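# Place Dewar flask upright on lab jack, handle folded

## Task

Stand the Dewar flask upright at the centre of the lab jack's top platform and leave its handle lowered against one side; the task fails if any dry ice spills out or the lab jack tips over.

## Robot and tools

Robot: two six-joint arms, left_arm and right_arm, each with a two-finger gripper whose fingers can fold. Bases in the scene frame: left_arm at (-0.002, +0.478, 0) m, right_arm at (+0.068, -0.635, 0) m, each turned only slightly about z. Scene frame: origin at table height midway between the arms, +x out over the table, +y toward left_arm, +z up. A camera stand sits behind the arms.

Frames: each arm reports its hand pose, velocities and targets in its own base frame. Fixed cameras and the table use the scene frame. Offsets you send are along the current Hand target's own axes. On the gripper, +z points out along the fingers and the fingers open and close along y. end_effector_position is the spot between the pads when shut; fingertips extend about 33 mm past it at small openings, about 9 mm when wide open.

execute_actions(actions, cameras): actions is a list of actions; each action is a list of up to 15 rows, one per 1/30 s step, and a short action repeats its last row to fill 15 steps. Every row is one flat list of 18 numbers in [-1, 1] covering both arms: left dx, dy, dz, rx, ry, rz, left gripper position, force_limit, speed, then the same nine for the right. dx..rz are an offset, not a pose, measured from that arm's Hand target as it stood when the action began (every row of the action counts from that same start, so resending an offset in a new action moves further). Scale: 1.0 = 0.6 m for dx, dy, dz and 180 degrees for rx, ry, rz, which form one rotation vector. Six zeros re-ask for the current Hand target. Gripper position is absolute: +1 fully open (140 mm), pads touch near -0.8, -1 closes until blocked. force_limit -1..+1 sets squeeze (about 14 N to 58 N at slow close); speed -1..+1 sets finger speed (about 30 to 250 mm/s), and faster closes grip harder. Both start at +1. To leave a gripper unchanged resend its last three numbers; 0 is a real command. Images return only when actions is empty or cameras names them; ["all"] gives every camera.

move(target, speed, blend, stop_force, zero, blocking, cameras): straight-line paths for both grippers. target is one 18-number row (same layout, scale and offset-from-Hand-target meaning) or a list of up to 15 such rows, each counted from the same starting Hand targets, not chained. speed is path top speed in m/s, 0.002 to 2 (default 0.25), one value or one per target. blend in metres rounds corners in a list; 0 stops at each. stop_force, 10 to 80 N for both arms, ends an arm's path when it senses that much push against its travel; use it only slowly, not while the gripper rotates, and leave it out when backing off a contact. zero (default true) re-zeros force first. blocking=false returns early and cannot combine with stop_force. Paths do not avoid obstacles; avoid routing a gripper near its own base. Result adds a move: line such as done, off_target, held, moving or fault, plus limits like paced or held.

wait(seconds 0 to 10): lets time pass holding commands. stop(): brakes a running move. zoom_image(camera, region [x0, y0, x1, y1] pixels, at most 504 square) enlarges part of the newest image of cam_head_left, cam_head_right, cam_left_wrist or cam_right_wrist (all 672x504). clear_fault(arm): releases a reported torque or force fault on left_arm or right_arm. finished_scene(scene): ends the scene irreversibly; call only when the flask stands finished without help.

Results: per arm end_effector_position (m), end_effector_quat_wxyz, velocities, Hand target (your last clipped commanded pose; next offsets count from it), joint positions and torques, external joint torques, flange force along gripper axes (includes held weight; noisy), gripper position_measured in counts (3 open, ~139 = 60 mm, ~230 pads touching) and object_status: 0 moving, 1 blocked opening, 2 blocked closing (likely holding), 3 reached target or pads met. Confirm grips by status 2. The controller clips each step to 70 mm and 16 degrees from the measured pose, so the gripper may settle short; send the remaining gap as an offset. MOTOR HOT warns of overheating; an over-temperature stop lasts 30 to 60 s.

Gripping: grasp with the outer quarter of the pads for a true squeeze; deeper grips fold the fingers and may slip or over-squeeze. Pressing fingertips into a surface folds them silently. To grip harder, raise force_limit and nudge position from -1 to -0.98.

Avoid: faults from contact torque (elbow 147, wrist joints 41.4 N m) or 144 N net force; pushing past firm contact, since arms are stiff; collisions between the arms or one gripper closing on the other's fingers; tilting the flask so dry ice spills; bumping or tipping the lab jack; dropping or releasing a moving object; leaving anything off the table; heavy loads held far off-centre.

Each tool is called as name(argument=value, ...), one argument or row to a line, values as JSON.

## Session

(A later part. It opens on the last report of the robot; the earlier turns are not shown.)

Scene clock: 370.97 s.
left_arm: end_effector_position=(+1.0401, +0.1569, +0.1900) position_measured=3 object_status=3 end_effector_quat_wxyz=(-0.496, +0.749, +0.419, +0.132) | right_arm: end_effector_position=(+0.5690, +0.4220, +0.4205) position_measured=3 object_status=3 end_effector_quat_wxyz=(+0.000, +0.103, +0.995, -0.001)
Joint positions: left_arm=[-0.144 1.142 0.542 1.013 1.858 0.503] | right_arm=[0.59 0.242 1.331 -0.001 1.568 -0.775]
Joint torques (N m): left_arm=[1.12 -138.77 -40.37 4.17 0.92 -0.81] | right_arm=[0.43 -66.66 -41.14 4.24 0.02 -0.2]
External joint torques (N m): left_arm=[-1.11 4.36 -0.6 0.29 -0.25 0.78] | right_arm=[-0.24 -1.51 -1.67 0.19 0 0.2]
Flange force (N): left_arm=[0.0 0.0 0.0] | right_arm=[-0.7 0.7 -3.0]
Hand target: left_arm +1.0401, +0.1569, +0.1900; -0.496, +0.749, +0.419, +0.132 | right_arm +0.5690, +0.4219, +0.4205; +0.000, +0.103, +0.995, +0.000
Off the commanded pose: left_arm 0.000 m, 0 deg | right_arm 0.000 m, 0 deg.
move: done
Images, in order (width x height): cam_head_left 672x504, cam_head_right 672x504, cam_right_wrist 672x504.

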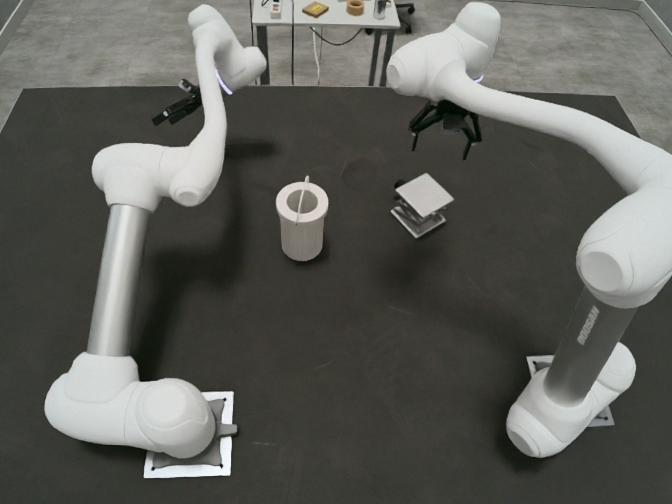

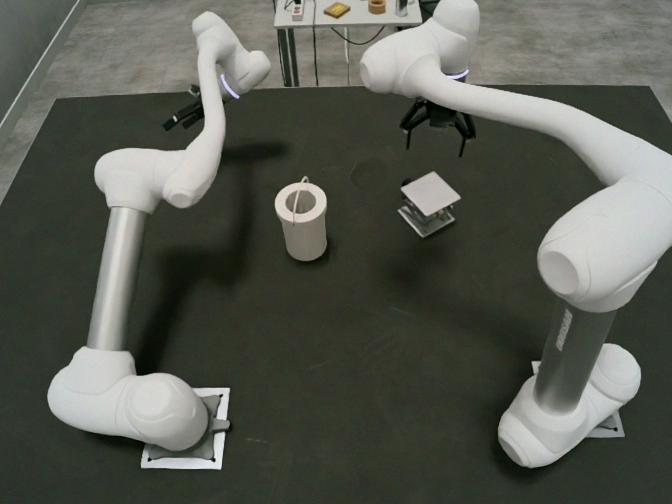

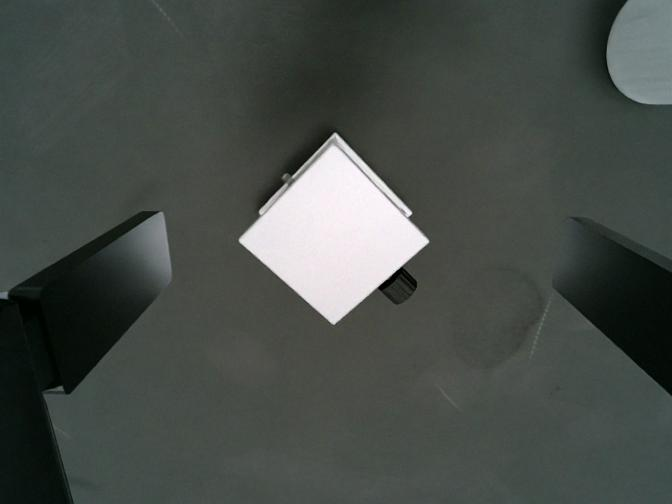

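move(
  target=[0,0,0,0,0,0,1,1,1,0,0,0.2,0,0,0,1,1,0],
  speed=0.15,
  cameras=["cam_right_wrist"],
)

zoom_image(
  camera="cam_right_wrist",
  region=[190, 140, 480, 430],
)

Scene clock: 424.67 s.
left_arm: end_effector_position=(+1.0401, +0.1569, +0.1900) position_measured=3 object_status=3 end_effector_quat_wxyz=(-0.496, +0.749, +0.419, +0.132) | right_arm: end_effector_position=(+0.5692, +0.4218, +0.3004) position_measured=3 object_status=3 end_effector_quat_wxyz=(+0.000, +0.103, +0.995, +0.000)
Joint positions: left_arm=[-0.144 1.142 0.542 1.013 1.858 0.503] | right_arm=[0.59 0.263 1.521 -0.001 1.358 -0.775]
Joint torques (N m): left_arm=[1.53 -139 -40.41 4.17 0.92 -0.79] | right_arm=[0.65 -66.62 -40.06 4.14 0.01 -0.26]
External joint torques (N m): left_arm=[-1.52 4.45 -0.66 0.29 -0.25 0.76] | right_arm=[-0.42 -3.83 -2.01 0.21 0.03 0.26]
Flange force (N): left_arm=[0.0 0.0 0.0] | right_arm=[1.1 -1.6 -4.2]
Hand target: left_arm +1.0401, +0.1569, +0.1900; -0.496, +0.749, +0.419, +0.132 | right_arm +0.5691, +0.4218, +0.3005; +0.000, +0.103, +0.995, +0.000
Off the commanded pose: left_arm 0.000 m, 0 deg | right_arm 0.000 m, 0 deg.
move: done
Images, in order (width x height): cam_right_wrist 672x504.

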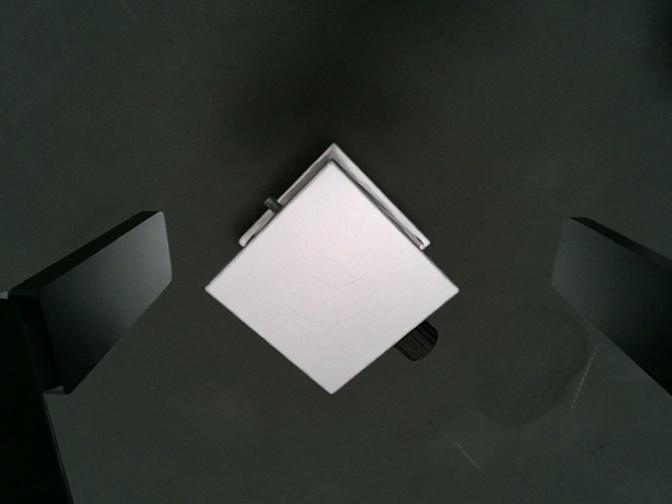

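Scaled by 1.738 from the camera's 672x504 image, which has a finer 960x720 frame.

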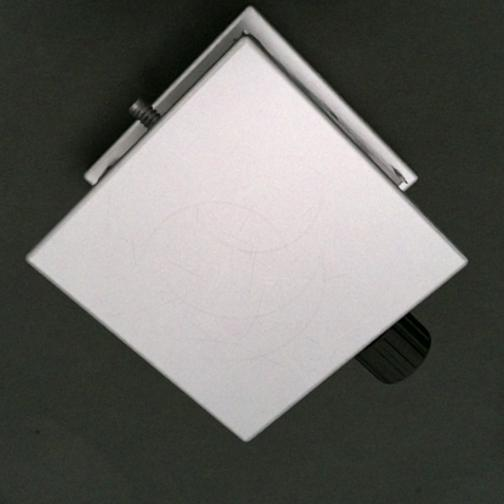

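move(
  target=[
    [0,0,0,0,0,0,1,1,1,0,0,-0.1992,0,0,0,-0.32,1,0],
    [0,0,0,0,0,0,1,1,1,0.1970,0.6232,-0.1992,0,0,0,-0.32,1,0],
    [0,0,0,0,0,0,1,1,1,0.1970,0.6232,-0.0358,0,0,0,-0.32,1,0],
  ],
  speed=[0.2,0.25,0.08],
  blend=[0.03,0,0],
  cameras=["cam_right_wrist","cam_head_left"],
)

zoom_image(
  camera="cam_right_wrist",
  region=[200, 20, 520, 360],
)

Scene clock: 464.67 s.
left_arm: end_effector_position=(+1.0401, +0.1569, +0.1900) position_measured=3 object_status=3 end_effector_quat_wxyz=(-0.496, +0.749, +0.419, +0.132) | right_arm: end_effector_position=(+0.5300, +0.8121, +0.3216) position_measured=169 object_status=3 end_effector_quat_wxyz=(+0.001, +0.103, +0.995, +0.000)
Joint positions: left_arm=[-0.144 1.142 0.542 1.013 1.858 0.503] | right_arm=[0.957 0.726 0.777 -0.001 1.639 -0.407]
Joint torques (N m): left_arm=[0.95 -138.42 -40.32 4.12 0.93 -0.83] | right_arm=[0.43 -108.67 -40.99 4.26 0.02 -0.16]
External joint torques (N m): left_arm=[-0.94 4.15 -0.58 0.33 -0.25 0.8] | right_arm=[-0.67 -5.47 -2.15 0.21 0 0.16]
Flange force (N): left_arm=[0.0 0.0 0.0] | right_arm=[1.0 -3.9 -3.6]
Hand target: left_arm +1.0401, +0.1569, +0.1900; -0.496, +0.749, +0.419, +0.132 | right_arm +0.5300, +0.8120, +0.3215; +0.000, +0.103, +0.995, +0.000
Off the commanded pose: left_arm 0.000 m, 0 deg | right_arm 0.000 m, 0 deg.
move: done
Images, in order (width x height): cam_head_left 672x504, cam_right_wrist 672x504.

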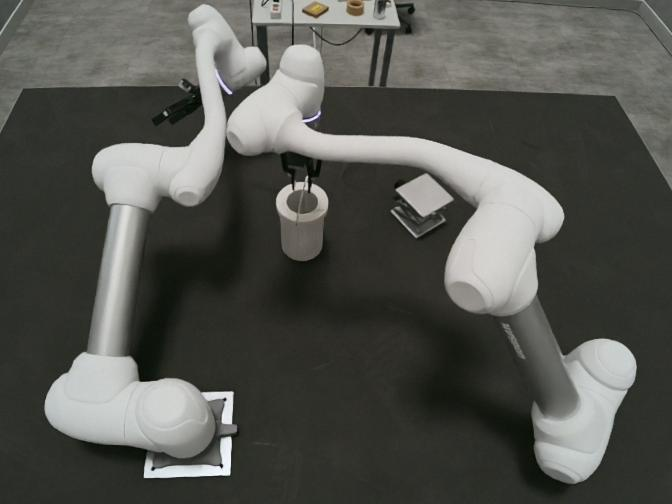

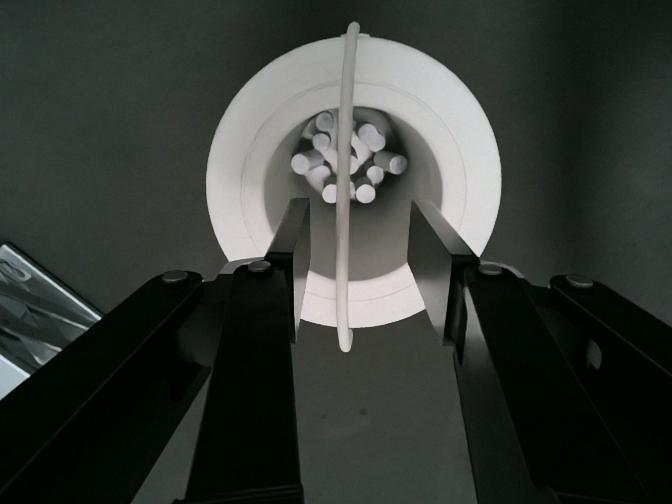

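Scaled by 1.482 from the camera's 672x504 image, which has a finer 960x720 frame.

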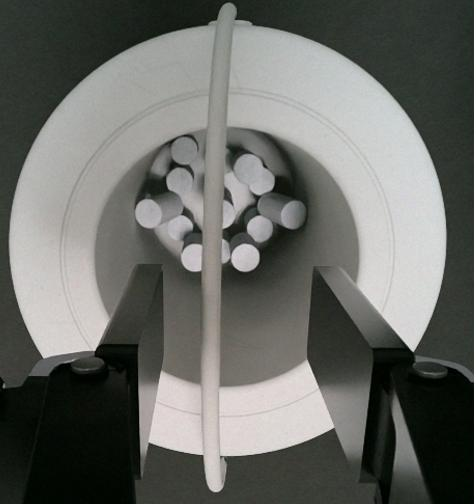

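move(
  target=[0,0,0,0,0,0,1,1,1,0,0,0,0,0,0,-1,1,-1],
  cameras=["cam_right_wrist"],
)

zoom_image(
  camera="cam_right_wrist",
  region=[200, 20, 520, 360],
)

Scene clock: 473.83 s.
left_arm: end_effector_position=(+1.0401, +0.1569, +0.1900) position_measured=3 object_status=3 end_effector_quat_wxyz=(-0.496, +0.749, +0.419, +0.132) | right_arm: end_effector_position=(+0.5300, +0.8120, +0.3215) position_measured=227 object_status=0 end_effector_quat_wxyz=(+0.000, +0.103, +0.995, +0.000)
Joint positions: left_arm=[-0.144 1.142 0.542 1.013 1.858 0.503] | right_arm=[0.957 0.726 0.777 -0.001 1.639 -0.407]
Joint torques (N m): left_arm=[1.04 -139.05 -40.22 4.15 0.9 -0.78] | right_arm=[-0.26 -99.59 -35.74 4.29 -0.07 0.08]
External joint torques (N m): left_arm=[-1.04 4.94 -0.66 0.3 -0.22 0.75] | right_arm=[0.39 -14.37 -7.36 0.18 0.08 -0.08]
Flange force (N): left_arm=[0.0 0.0 0.0] | right_arm=[1.6 -3.1 -13.1]
Hand target: left_arm +1.0401, +0.1569, +0.1900; -0.496, +0.749, +0.419, +0.132 | right_arm +0.5300, +0.8120, +0.3215; +0.000, +0.103, +0.995, +0.000
Off the commanded pose: left_arm 0.000 m, 0 deg | right_arm 0.000 m, 0 deg.
move: done
Images, in order (width x height): cam_right_wrist 672x504.

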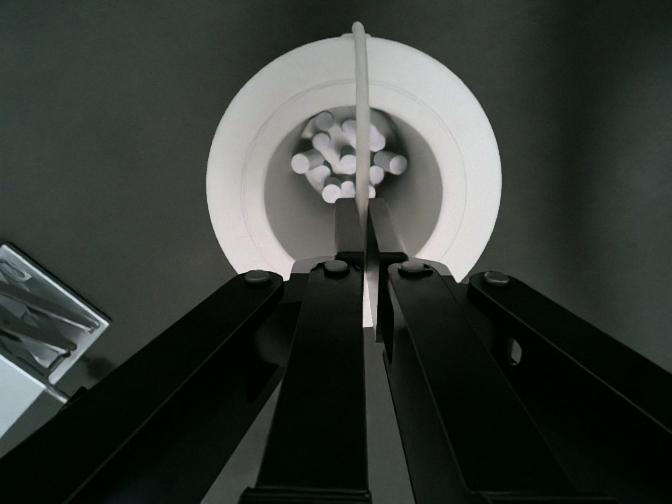

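Scaled by 1.482 from the camera's 672x504 image, which has a finer 960x720 frame.

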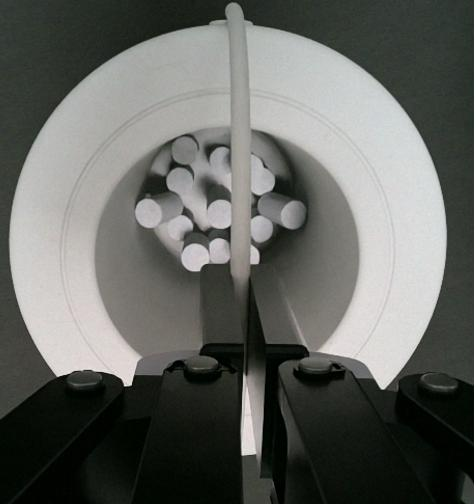

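wait(
  seconds=0.8,
)

Scene clock: 486.33 s.
left_arm: end_effector_position=(+1.0401, +0.1569, +0.1900) position_measured=3 object_status=3 end_effector_quat_wxyz=(-0.496, +0.749, +0.419, +0.132) | right_arm: end_effector_position=(+0.5300, +0.8120, +0.3215) position_measured=227 object_status=2 end_effector_quat_wxyz=(+0.000, +0.103, +0.995, +0.000)
Joint positions: left_arm=[-0.144 1.142 0.542 1.013 1.858 0.503] | right_arm=[0.957 0.726 0.777 -0.001 1.639 -0.407]
Joint torques (N m): left_arm=[1.3 -138.52 -40.27 4.17 0.92 -0.82] | right_arm=[0.84 -99.49 -35.96 4.16 -0.04 0]
External joint torques (N m): left_arm=[-1.29 4.13 -0.68 0.29 -0.24 0.79] | right_arm=[-1.43 -14.08 -7.01 0.27 0.05 0]
Flange force (N): left_arm=[0.0 0.0 0.0] | right_arm=[0.2 -4.6 -12.4]
Hand target: left_arm +1.0401, +0.1569, +0.1900; -0.496, +0.749, +0.419, +0.132 | right_arm +0.5300, +0.8120, +0.3215; +0.000, +0.103, +0.995, +0.000
Tool commands: left_gripper/position=+1.0 left_gripper/force_limit=+1.0 left_gripper/speed=+1.0 right_gripper/position=-1.0 right_gripper/force_limit=+1.0 right_gripper/speed=-1.0
Off the commanded pose: left_arm 0.000 m, 0 deg | right_arm 0.000 m, 0 deg.
wait: 0.80 s; at rest from the start

move(
  target=[0,0,0,0,0,0,1,1,1,0,0,-0.02,0,0,0,-1,1,-1],
  speed=0.02,
  cameras=["cam_right_wrist","cam_head_left"],
)

zoom_image(
  camera="cam_right_wrist",
  region=[200, 20, 520, 360],
)

Scene clock: 496.77 s.
left_arm: end_effector_position=(+1.0401, +0.1569, +0.1900) position_measured=3 object_status=3 end_effector_quat_wxyz=(-0.496, +0.749, +0.419, +0.132) | right_arm: end_effector_position=(+0.5300, +0.8120, +0.3335) position_measured=227 object_status=2 end_effector_quat_wxyz=(+0.000, +0.103, +0.995, -0.001)
Joint positions: left_arm=[-0.144 1.142 0.542 1.013 1.858 0.503] | right_arm=[0.957 0.728 0.752 -0.001 1.662 -0.407]
Joint torques (N m): left_arm=[0.92 -138.82 -40.19 4.13 0.95 -0.82] | right_arm=[0.36 -117.57 -46.07 4.19 0.11 -0.22]
External joint torques (N m): left_arm=[-0.93 4.87 -0.59 0.32 -0.27 0.79] | right_arm=[-0.03 3.97 3.22 0.26 -0.09 0.22]
Flange force (N): left_arm=[0.0 0.0 0.0] | right_arm=[1.6 -3.7 6.3]
Hand target: left_arm +1.0401, +0.1569, +0.1900; -0.496, +0.749, +0.419, +0.132 | right_arm +0.5300, +0.8121, +0.3335; +0.000, +0.103, +0.995, +0.000
Off the commanded pose: left_arm 0.000 m, 0 deg | right_arm 0.000 m, 0 deg.
move: done
Images, in order (width x height): cam_head_left 672x504, cam_right_wrist 672x504.

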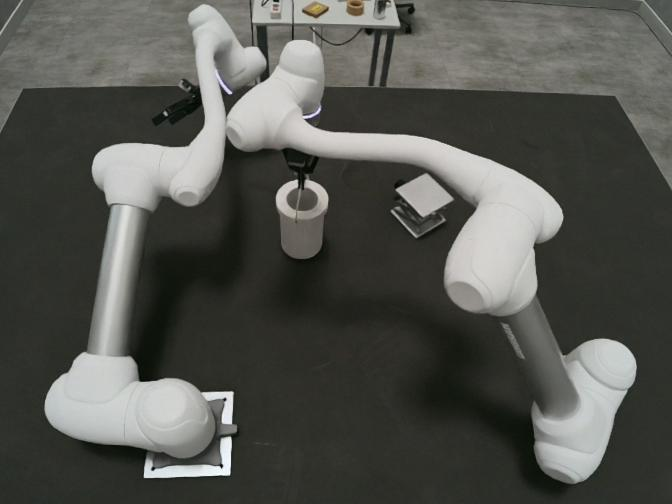

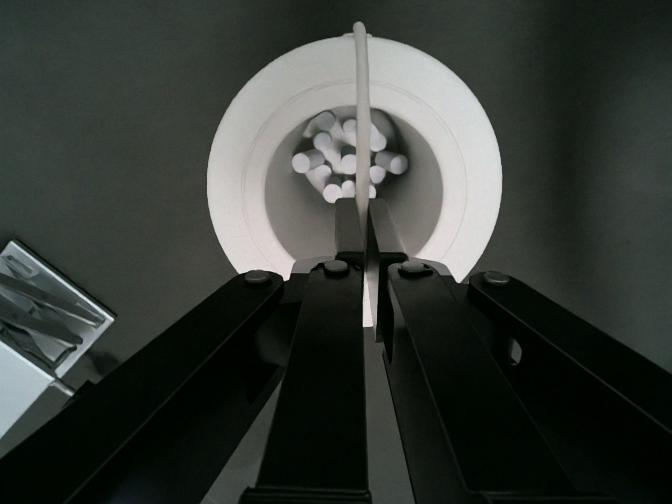

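Scaled by 1.482 from the camera's 672x504 image, which has a finer 960x720 frame.

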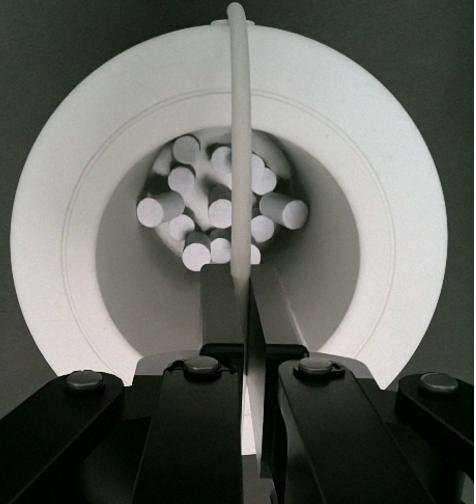

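move(
  target=[
    [0,0,0,0,0,0,1,1,1,0,0,-0.0608,0,0,0,-1,1,-1],
    [0,0,0,0,0,0,1,1,1,-0.1937,-0.3552,-0.2692,0,0,0,-1,1,-1],
    [0,0,0,0,0,0,1,1,1,-0.3527,-0.6467,-0.2692,0,0,0,-1,1,-1],
  ],
  speed=[0.06,0.12,0.1],
  blend=[0.02,0.05,0],
  cameras=["cam_right_wrist","cam_head_left","cam_head_right"],
)

zoom_image(
  camera="cam_right_wrist",
  region=[180, 20, 520, 400],
)

zoom_image(
  camera="cam_head_left",
  region=[340, 80, 500, 260],
)

zoom_image(
  camera="cam_head_right",
  region=[340, 80, 500, 260],
)

Scene clock: 529.37 s.
left_arm: end_effector_position=(+1.0401, +0.1569, +0.1900) position_measured=3 object_status=3 end_effector_quat_wxyz=(-0.496, +0.749, +0.419, +0.132) | right_arm: end_effector_position=(+0.6575, +0.3891, +0.4956) position_measured=227 object_status=2 end_effector_quat_wxyz=(+0.000, +0.103, +0.995, -0.001)
Joint positions: left_arm=[-0.144 1.142 0.542 1.013 1.858 0.503] | right_arm=[0.49 0.349 1.055 -0.001 1.738 -0.875]
Joint torques (N m): left_arm=[0.9 -138.75 -40.35 4.14 0.89 -0.77] | right_arm=[0.16 -81.88 -45.61 4.04 -0.26 -0.23]
External joint torques (N m): left_arm=[-0.91 5.14 -0.28 0.29 -0.22 0.74] | right_arm=[-0.52 3.73 3.33 0.33 0.27 0.23]
Flange force (N): left_arm=[0.0 0.0 0.0] | right_arm=[0.8 -1.3 5.8]
Hand target: left_arm +1.0401, +0.1569, +0.1900; -0.496, +0.749, +0.419, +0.132 | right_arm +0.6575, +0.3891, +0.4956; +0.000, +0.103, +0.995, +0.000
Off the commanded pose: left_arm 0.000 m, 0 deg | right_arm 0.000 m, 0 deg.
move: done; blend cut to 0.0182 m at target 1
Images, in order (width x height): cam_head_left 672x504, cam_head_right 672x504, cam_right_wrist 672x504.

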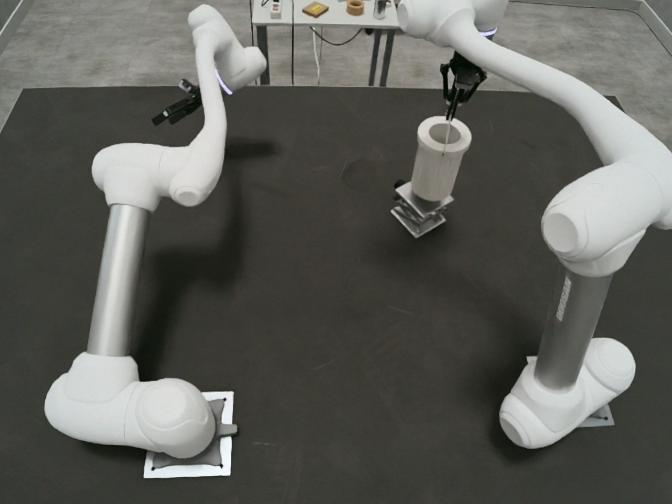

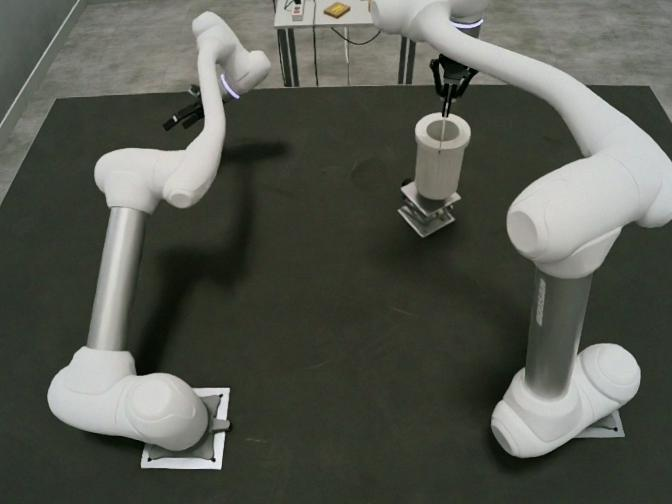

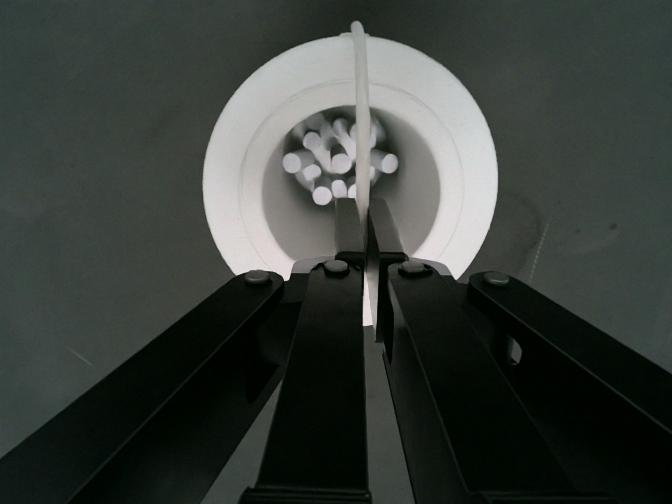

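Scaled by 1.326 from the camera's 672x504 image, which has a finer 960x720 frame.

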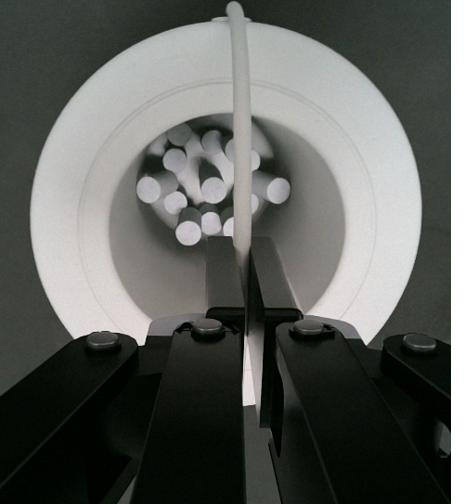

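Scaled by 2.800 from the camera's 672x504 image, which has a finer 960x720 frame.

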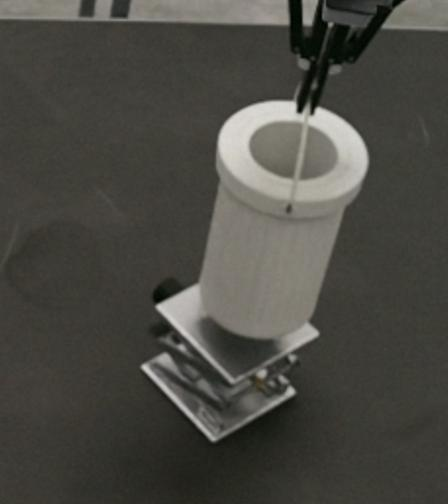

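Scaled by 2.800 from the camera's 672x504 image, which has a finer 960x720 frame.

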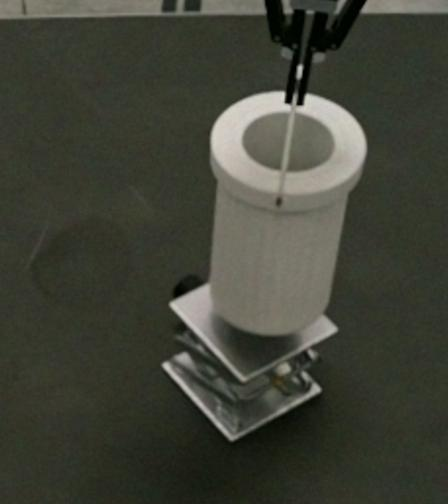

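move(
  target=[0,0,0,0,0,0,1,1,1,0,0,0,-0.0139,0,0,-1,1,-1],
  speed=0.05,
  cameras=["cam_right_wrist","cam_head_left","cam_head_right"],
)

zoom_image(
  camera="cam_right_wrist",
  region=[180, 20, 520, 400],
)

zoom_image(
  camera="cam_head_left",
  region=[340, 80, 500, 260],
)

zoom_image(
  camera="cam_head_right",
  region=[340, 80, 500, 260],
)

Scene clock: 584.83 s.
left_arm: end_effector_position=(+1.0401, +0.1569, +0.1900) position_measured=3 object_status=3 end_effector_quat_wxyz=(-0.496, +0.749, +0.419, +0.132) | right_arm: end_effector_position=(+0.6575, +0.3891, +0.4956) position_measured=227 object_status=2 end_effector_quat_wxyz=(+0.003, +0.103, +0.994, +0.021)
Joint positions: left_arm=[-0.144 1.142 0.542 1.013 1.858 0.503] | right_arm=[0.475 0.331 1.08 0.033 1.703 -0.885]
Joint torques (N m): left_arm=[1.17 -139.43 -40.29 4.15 0.91 -0.82] | right_arm=[0.35 -80.98 -45.7 4.43 -0.02 -0.18]
External joint torques (N m): left_arm=[-1.17 5.32 -0.56 0.3 -0.23 0.79] | right_arm=[-0.64 5.54 3.78 -0.02 -0.05 0.18]
Flange force (N): left_arm=[0.0 0.0 0.0] | right_arm=[-0.8 -0.3 6.8]
Hand target: left_arm +1.0401, +0.1569, +0.1900; -0.496, +0.749, +0.419, +0.132 | right_arm +0.6575, +0.3891, +0.4956; +0.003, +0.103, +0.994, +0.021
Off the commanded pose: left_arm 0.000 m, 0 deg | right_arm 0.000 m, 0 deg.
move: done
Images, in order (width x height): cam_head_left 672x504, cam_head_right 672x504, cam_right_wrist 672x504.

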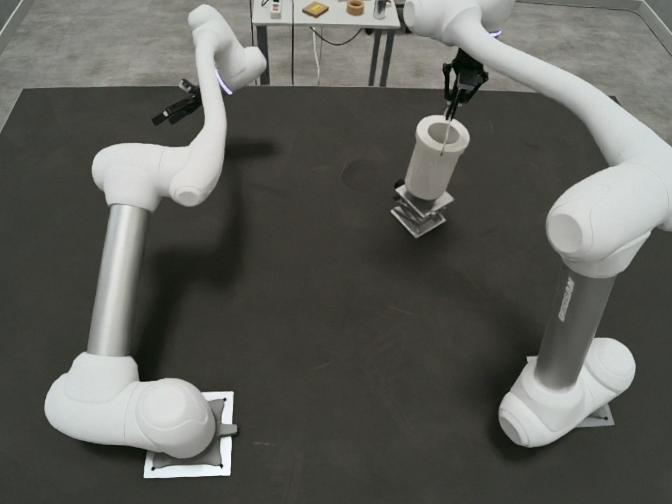

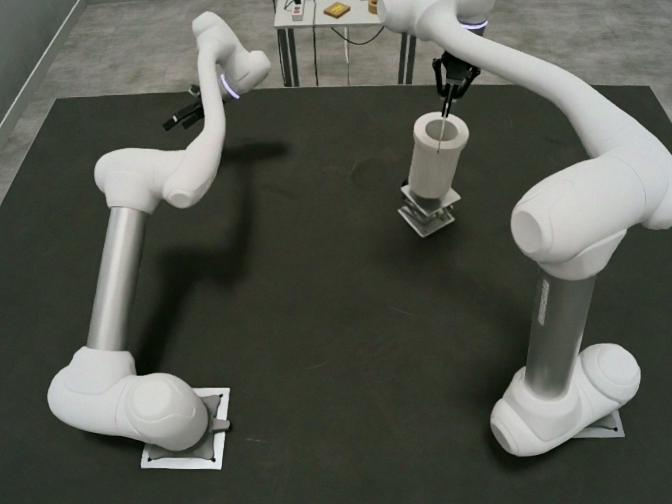

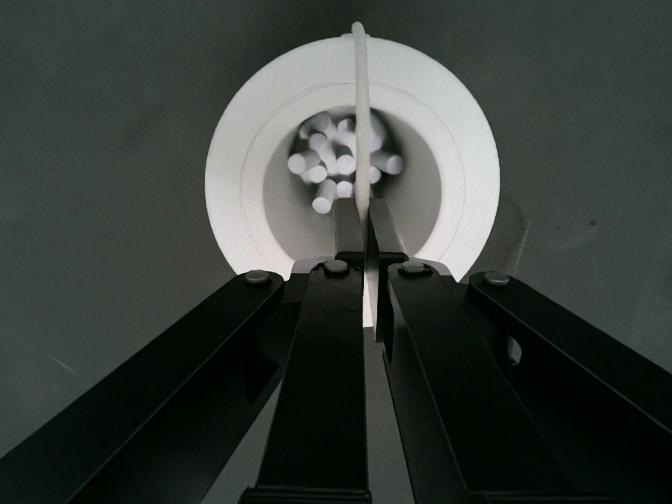

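Scaled by 1.326 from the camera's 672x504 image, which has a finer 960x720 frame.

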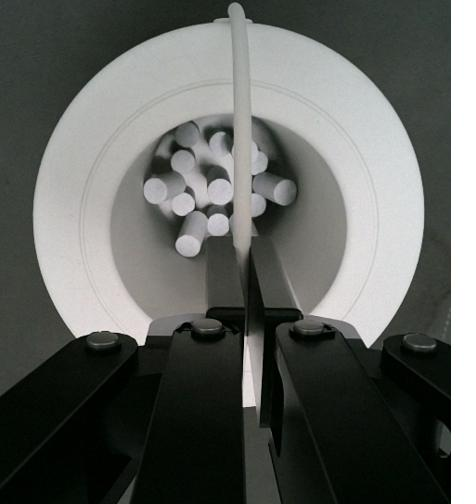

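Scaled by 2.800 from the camera's 672x504 image, which has a finer 960x720 frame.

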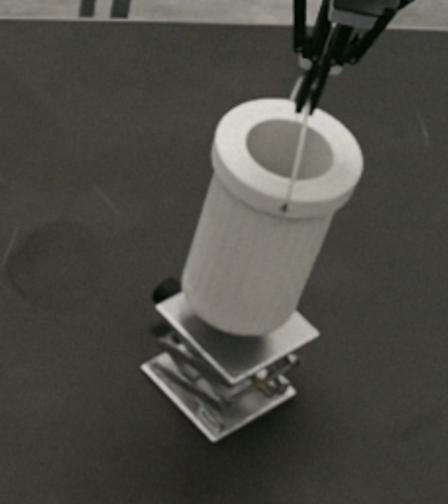

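Scaled by 2.800 from the camera's 672x504 image, which has a finer 960x720 frame.

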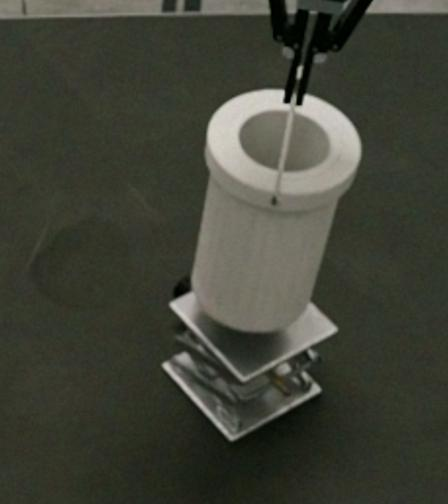

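zoom_image(
  camera="cam_head_left",
  region=[390, 105, 480, 245],
)

zoom_image(
  camera="cam_head_right",
  region=[390, 105, 480, 245],
)

Scaled by 3.600 from the camera's 672x504 image, which has a finer 960x720 frame.

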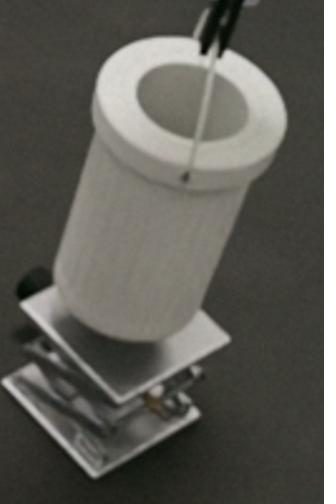

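Scaled by 3.600 from the camera's 672x504 image, which has a finer 960x720 frame.

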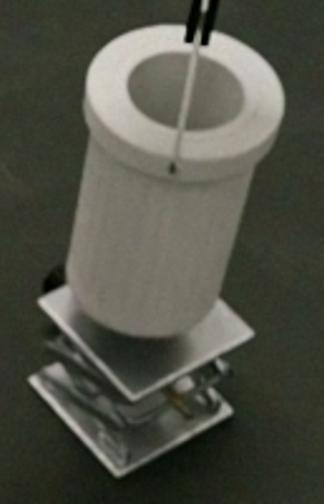

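move(
  target=[
    [0,0,0,0,0,0,1,1,1,0,-0.0057,0,0,0,0,-1,1,-1],
    [0,0,0,0,0,0,1,1,1,0,-0.0097,0.0915,0,0,0,-1,1,-1],
  ],
  speed=[0.01,0.015],
  stop_force=10,
  cameras=["cam_right_wrist","cam_head_left","cam_head_right"],
)

zoom_image(
  camera="cam_head_left",
  region=[390, 115, 480, 255],
)

zoom_image(
  camera="cam_head_right",
  region=[390, 115, 480, 255],
)

zoom_image(
  camera="cam_right_wrist",
  region=[180, 20, 520, 400],
)

Scene clock: 644.43 s.
left_arm: end_effector_position=(+1.0401, +0.1569, +0.1900) position_measured=3 object_status=3 end_effector_quat_wxyz=(-0.496, +0.749, +0.419, +0.132) | right_arm: end_effector_position=(+0.6569, +0.3857, +0.4481) position_measured=227 object_status=2 end_effector_quat_wxyz=(+0.003, +0.103, +0.994, +0.021)
Joint positions: left_arm=[-0.144 1.142 0.542 1.013 1.858 0.503] | right_arm=[0.471 0.317 1.184 0.033 1.612 -0.891]
Joint torques (N m): left_arm=[1.09 -138.9 -40.3 4.18 0.87 -0.79] | right_arm=[-0.2 -66.11 -36.16 3.96 0.13 -0.15]
External joint torques (N m): left_arm=[-1.09 4.29 -0.79 0.3 -0.2 0.76] | right_arm=[0.37 -10.08 -6.78 0.57 -0.18 0.16]
Flange force (N): left_arm=[0.0 0.0 0.0] | right_arm=[1.7 -0.1 -11.8]
Hand target: left_arm +1.0401, +0.1569, +0.1900; -0.496, +0.749, +0.419, +0.132 | right_arm +0.6569, +0.3857, +0.4480; +0.003, +0.103, +0.994, +0.021 (not the last commanded pose)
Off the commanded pose: left_arm 0.000 m, 0 deg | right_arm 0.008 m, 0 deg.
move: contact (right_arm); path passed 1 of 2 targets
Images, in order (width x height): cam_head_left 672x504, cam_head_right 672x504, cam_right_wrist 672x504.

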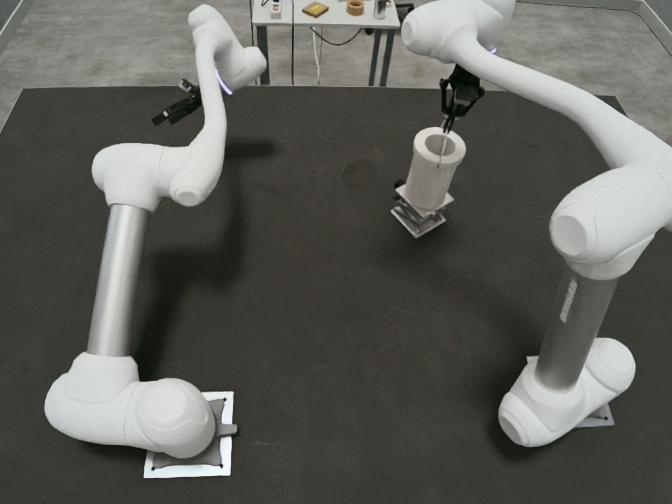

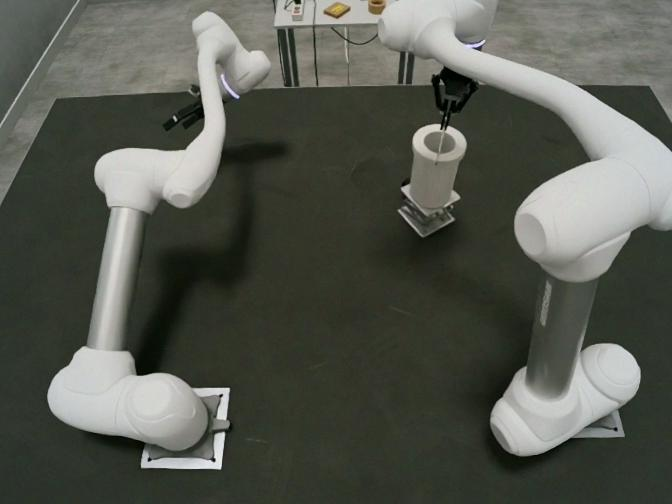

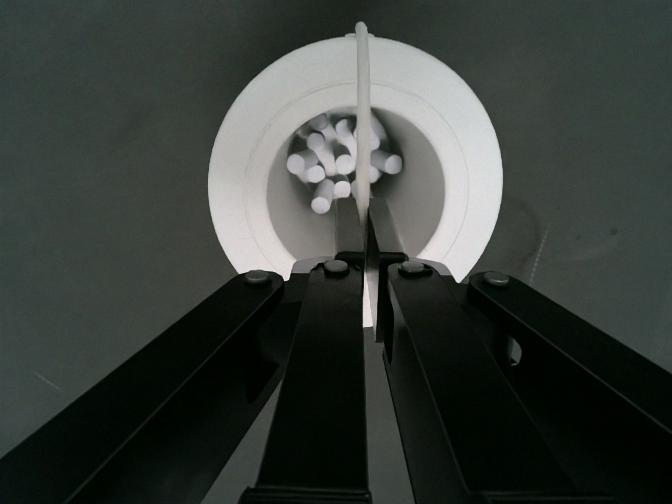

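Scaled by 3.600 from the camera's 672x504 image, which has a finer 960x720 frame.

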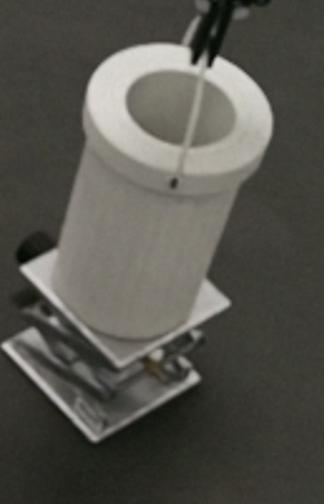

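Scaled by 3.600 from the camera's 672x504 image, which has a finer 960x720 frame.

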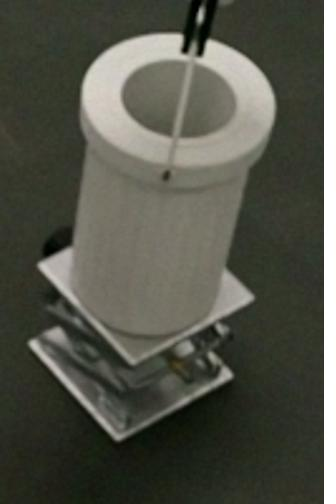

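Scaled by 1.326 from the camera's 672x504 image, which has a finer 960x720 frame.

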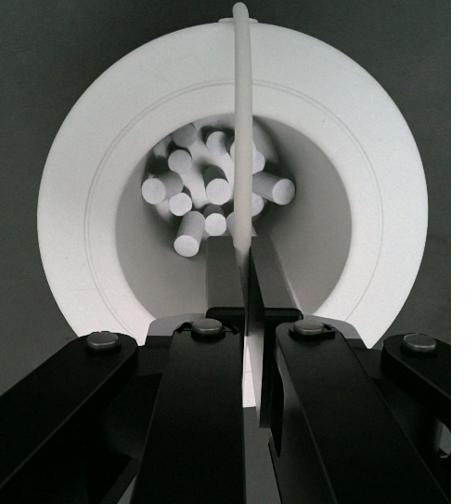

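move(
  target=[
    [0,0,0,0,0,0,1,1,1,0,0,-0.0033,0,0,0,-1,1,-1],
    [0,0,0,0,0,0,1,1,1,0,0,-0.0033,0,0,0,-0.32,1,-1],
  ],
  speed=0.02,
  cameras=["cam_right_wrist","cam_head_left","cam_head_right"],
)

zoom_image(
  camera="cam_right_wrist",
  region=[180, 20, 520, 400],
)

zoom_image(
  camera="cam_head_left",
  region=[390, 115, 480, 255],
)

zoom_image(
  camera="cam_head_right",
  region=[390, 115, 480, 255],
)

Scene clock: 699.97 s.
left_arm: end_effector_position=(+1.0401, +0.1569, +0.1900) position_measured=3 object_status=3 end_effector_quat_wxyz=(-0.496, +0.749, +0.419, +0.132) | right_arm: end_effector_position=(+0.6569, +0.3856, +0.4500) position_measured=169 object_status=0 end_effector_quat_wxyz=(+0.003, +0.103, +0.994, +0.021)
Joint positions: left_arm=[-0.144 1.142 0.542 1.013 1.858 0.503] | right_arm=[0.471 0.317 1.181 0.033 1.616 -0.891]
Joint torques (N m): left_arm=[1.44 -138.98 -40.49 4.15 0.92 -0.76] | right_arm=[0.18 -73.37 -41.29 4.28 -0.02 -0.27]
External joint torques (N m): left_arm=[-1.43 4.76 -0.4 0.3 -0.24 0.73] | right_arm=[0.07 -3.31 -1.81 0.27 -0.03 0.27]
Flange force (N): left_arm=[0.0 0.0 0.0] | right_arm=[1.4 -0.5 -3.1]
Hand target: left_arm +1.0401, +0.1569, +0.1900; -0.496, +0.749, +0.419, +0.132 | right_arm +0.6569, +0.3856, +0.4500; +0.003, +0.103, +0.994, +0.021
Off the commanded pose: left_arm 0.000 m, 0 deg | right_arm 0.000 m, 0 deg.
move: done
Images, in order (width x height): cam_head_left 672x504, cam_head_right 672x504, cam_right_wrist 672x504.

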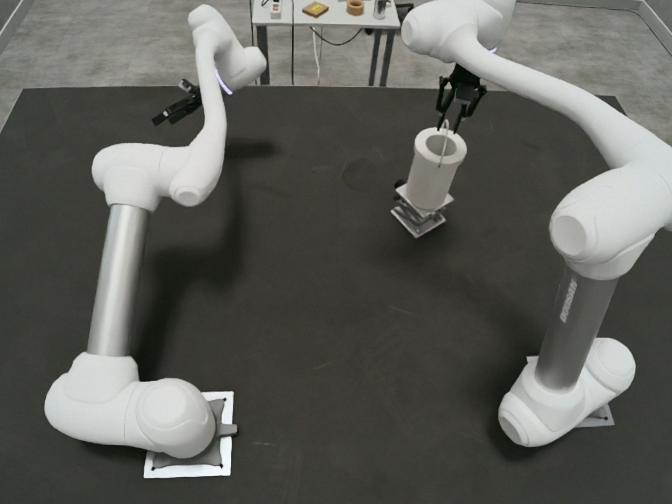

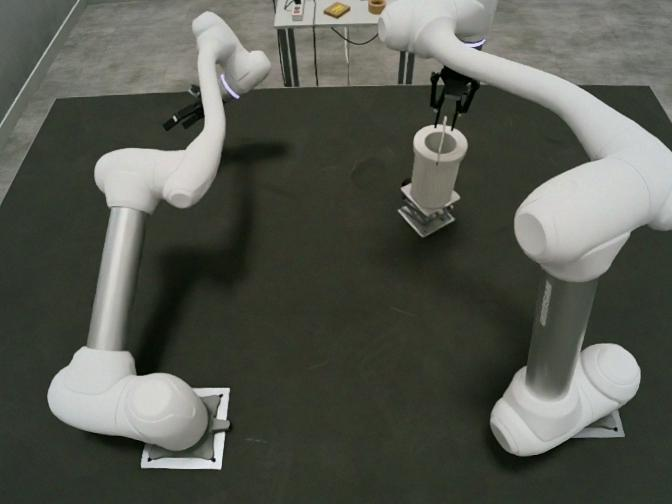

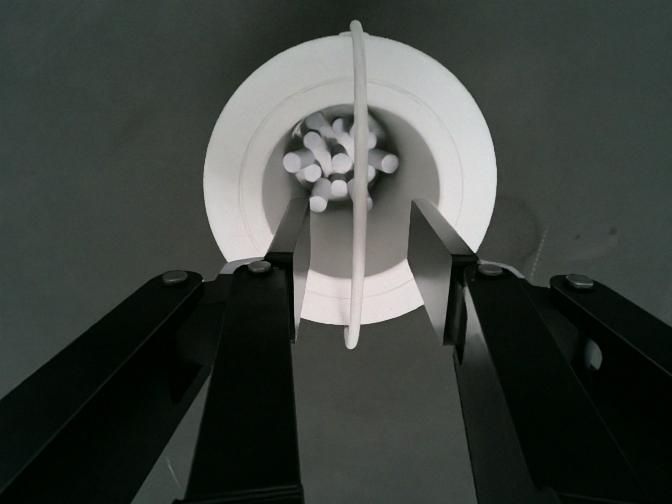

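Scaled by 1.326 from the camera's 672x504 image, which has a finer 960x720 frame.

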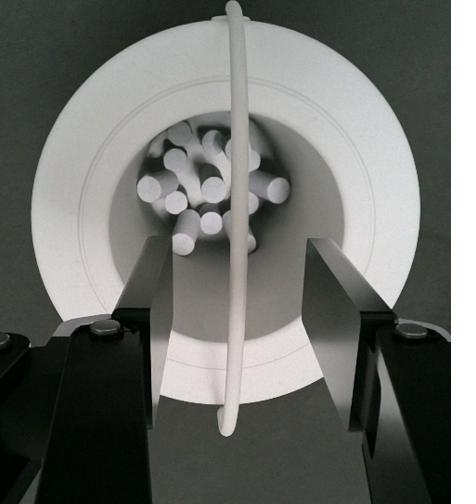

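Scaled by 3.600 from the camera's 672x504 image, which has a finer 960x720 frame.

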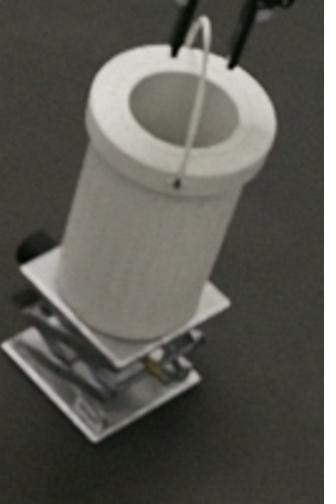

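Scaled by 3.600 from the camera's 672x504 image, which has a finer 960x720 frame.

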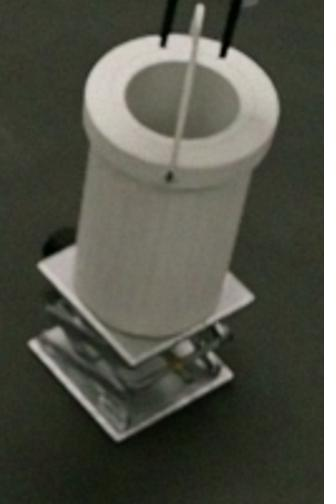

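move(
  target=[
    [0,0,0,0,0,0,1,1,1,0,0.0312,0.0038,0.0139,0,0,-0.32,1,-1],
    [0,0,0,0,0,0,1,1,1,0,0.0660,0.0097,0.0139,0,0,-0.32,1,-1],
    [0,0,0,0,0,0,1,1,1,0,0.0983,0.0238,0.0139,0,0,-0.32,1,-1],
    [0,0,0,0,0,0,1,1,1,0,0.1265,0.0453,0.0139,0,0,-0.32,1,-1],
    [0,0,0,0,0,0,1,1,1,0,0.1485,0.0730,0.0139,0,0,-0.32,1,-1],
  ],
  speed=0.05,
  blend=[0.005,0.008,0.008,0.008,0],
  cameras=["cam_right_wrist","cam_head_left","cam_head_right"],
)

zoom_image(
  camera="cam_right_wrist",
  region=[100, 20, 520, 400],
)

zoom_image(
  camera="cam_head_left",
  region=[390, 105, 480, 245],
)

Scene clock: 739.07 s.
left_arm: end_effector_position=(+1.0401, +0.1569, +0.1900) position_measured=3 object_status=3 end_effector_quat_wxyz=(-0.496, +0.749, +0.419, +0.132) | right_arm: end_effector_position=(+0.6755, +0.4746, +0.4099) position_measured=169 object_status=3 end_effector_quat_wxyz=(+0.001, +0.103, +0.995, +0.000)
Joint positions: left_arm=[-0.144 1.142 0.542 1.013 1.858 0.503] | right_arm=[0.571 0.444 1.072 -0.001 1.625 -0.793]
Joint torques (N m): left_arm=[0.92 -139.12 -40.12 4.15 0.93 -0.79] | right_arm=[1.44 -84.95 -41.21 4.57 -0.18 -0.1]
External joint torques (N m): left_arm=[-0.92 5.58 -0.5 0.26 -0.25 0.76] | right_arm=[-1.04 -3.16 -1.49 -0.13 0.21 0.1]
Flange force (N): left_arm=[0.0 0.0 0.0] | right_arm=[0.3 -2.0 -3.0]
Hand target: left_arm +1.0401, +0.1569, +0.1900; -0.496, +0.749, +0.419, +0.132 | right_arm +0.6755, +0.4746, +0.4101; +0.001, +0.103, +0.995, +0.000
Off the commanded pose: left_arm 0.000 m, 0 deg | right_arm 0.000 m, 0 deg.
move: done
Images, in order (width x height): cam_head_left 672x504, cam_head_right 672x504, cam_right_wrist 672x504.

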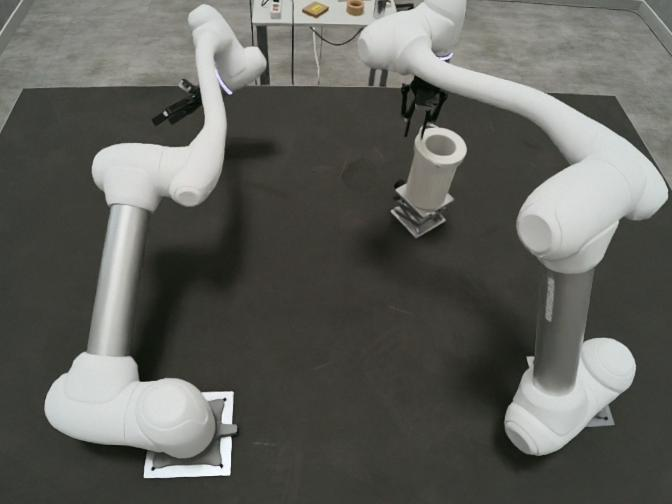

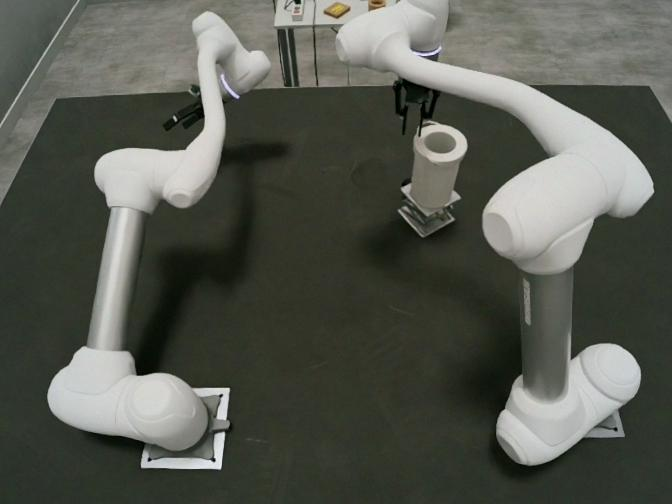

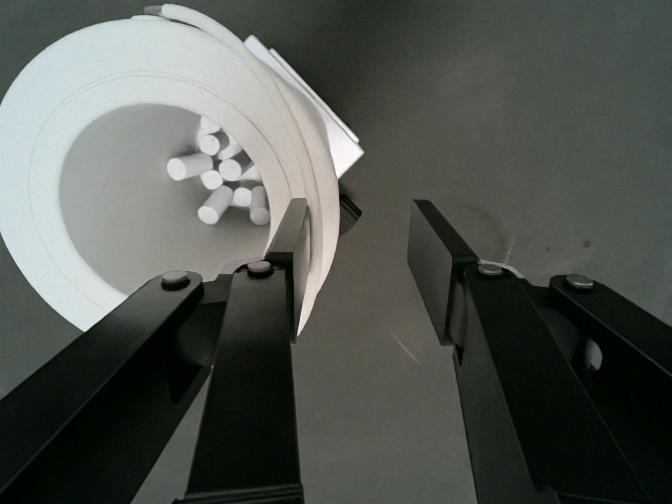

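Scaled by 1.200 from the camera's 672x504 image, which has a finer 960x720 frame.

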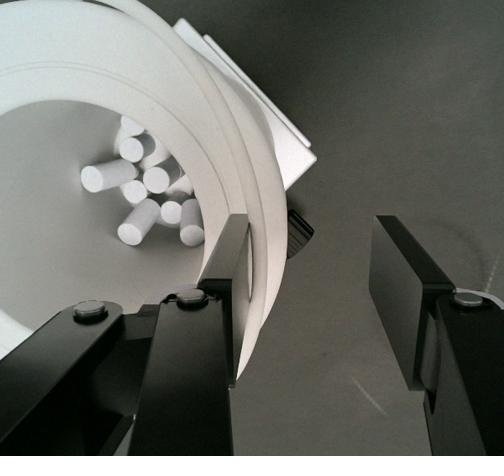

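Scaled by 3.600 from the camera's 672x504 image, which has a finer 960x720 frame.

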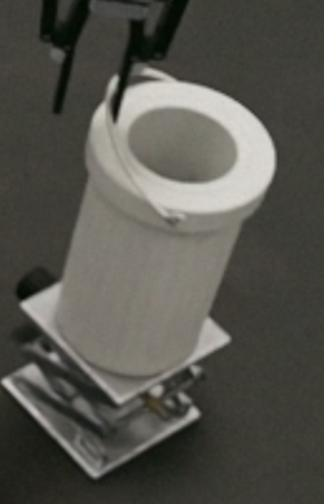

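zoom_image(
  camera="cam_right_wrist",
  region=[230, 100, 370, 350],
)

zoom_image(
  camera="cam_right_wrist",
  region=[0, 0, 300, 350],
)

Scaled by 2.016 from the camera's 672x504 image, which has a finer 960x720 frame.

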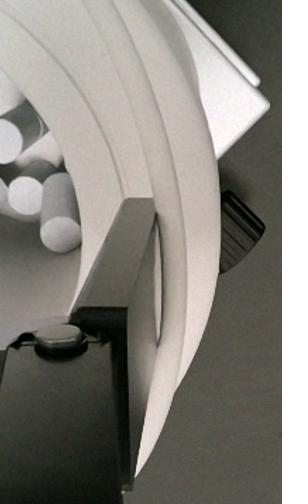

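Scaled by 1.440 from the camera's 672x504 image, which has a finer 960x720 frame.

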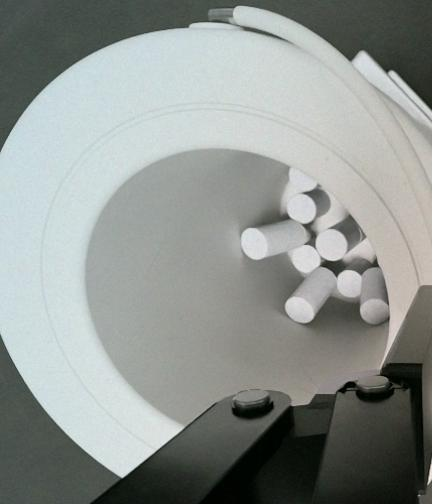

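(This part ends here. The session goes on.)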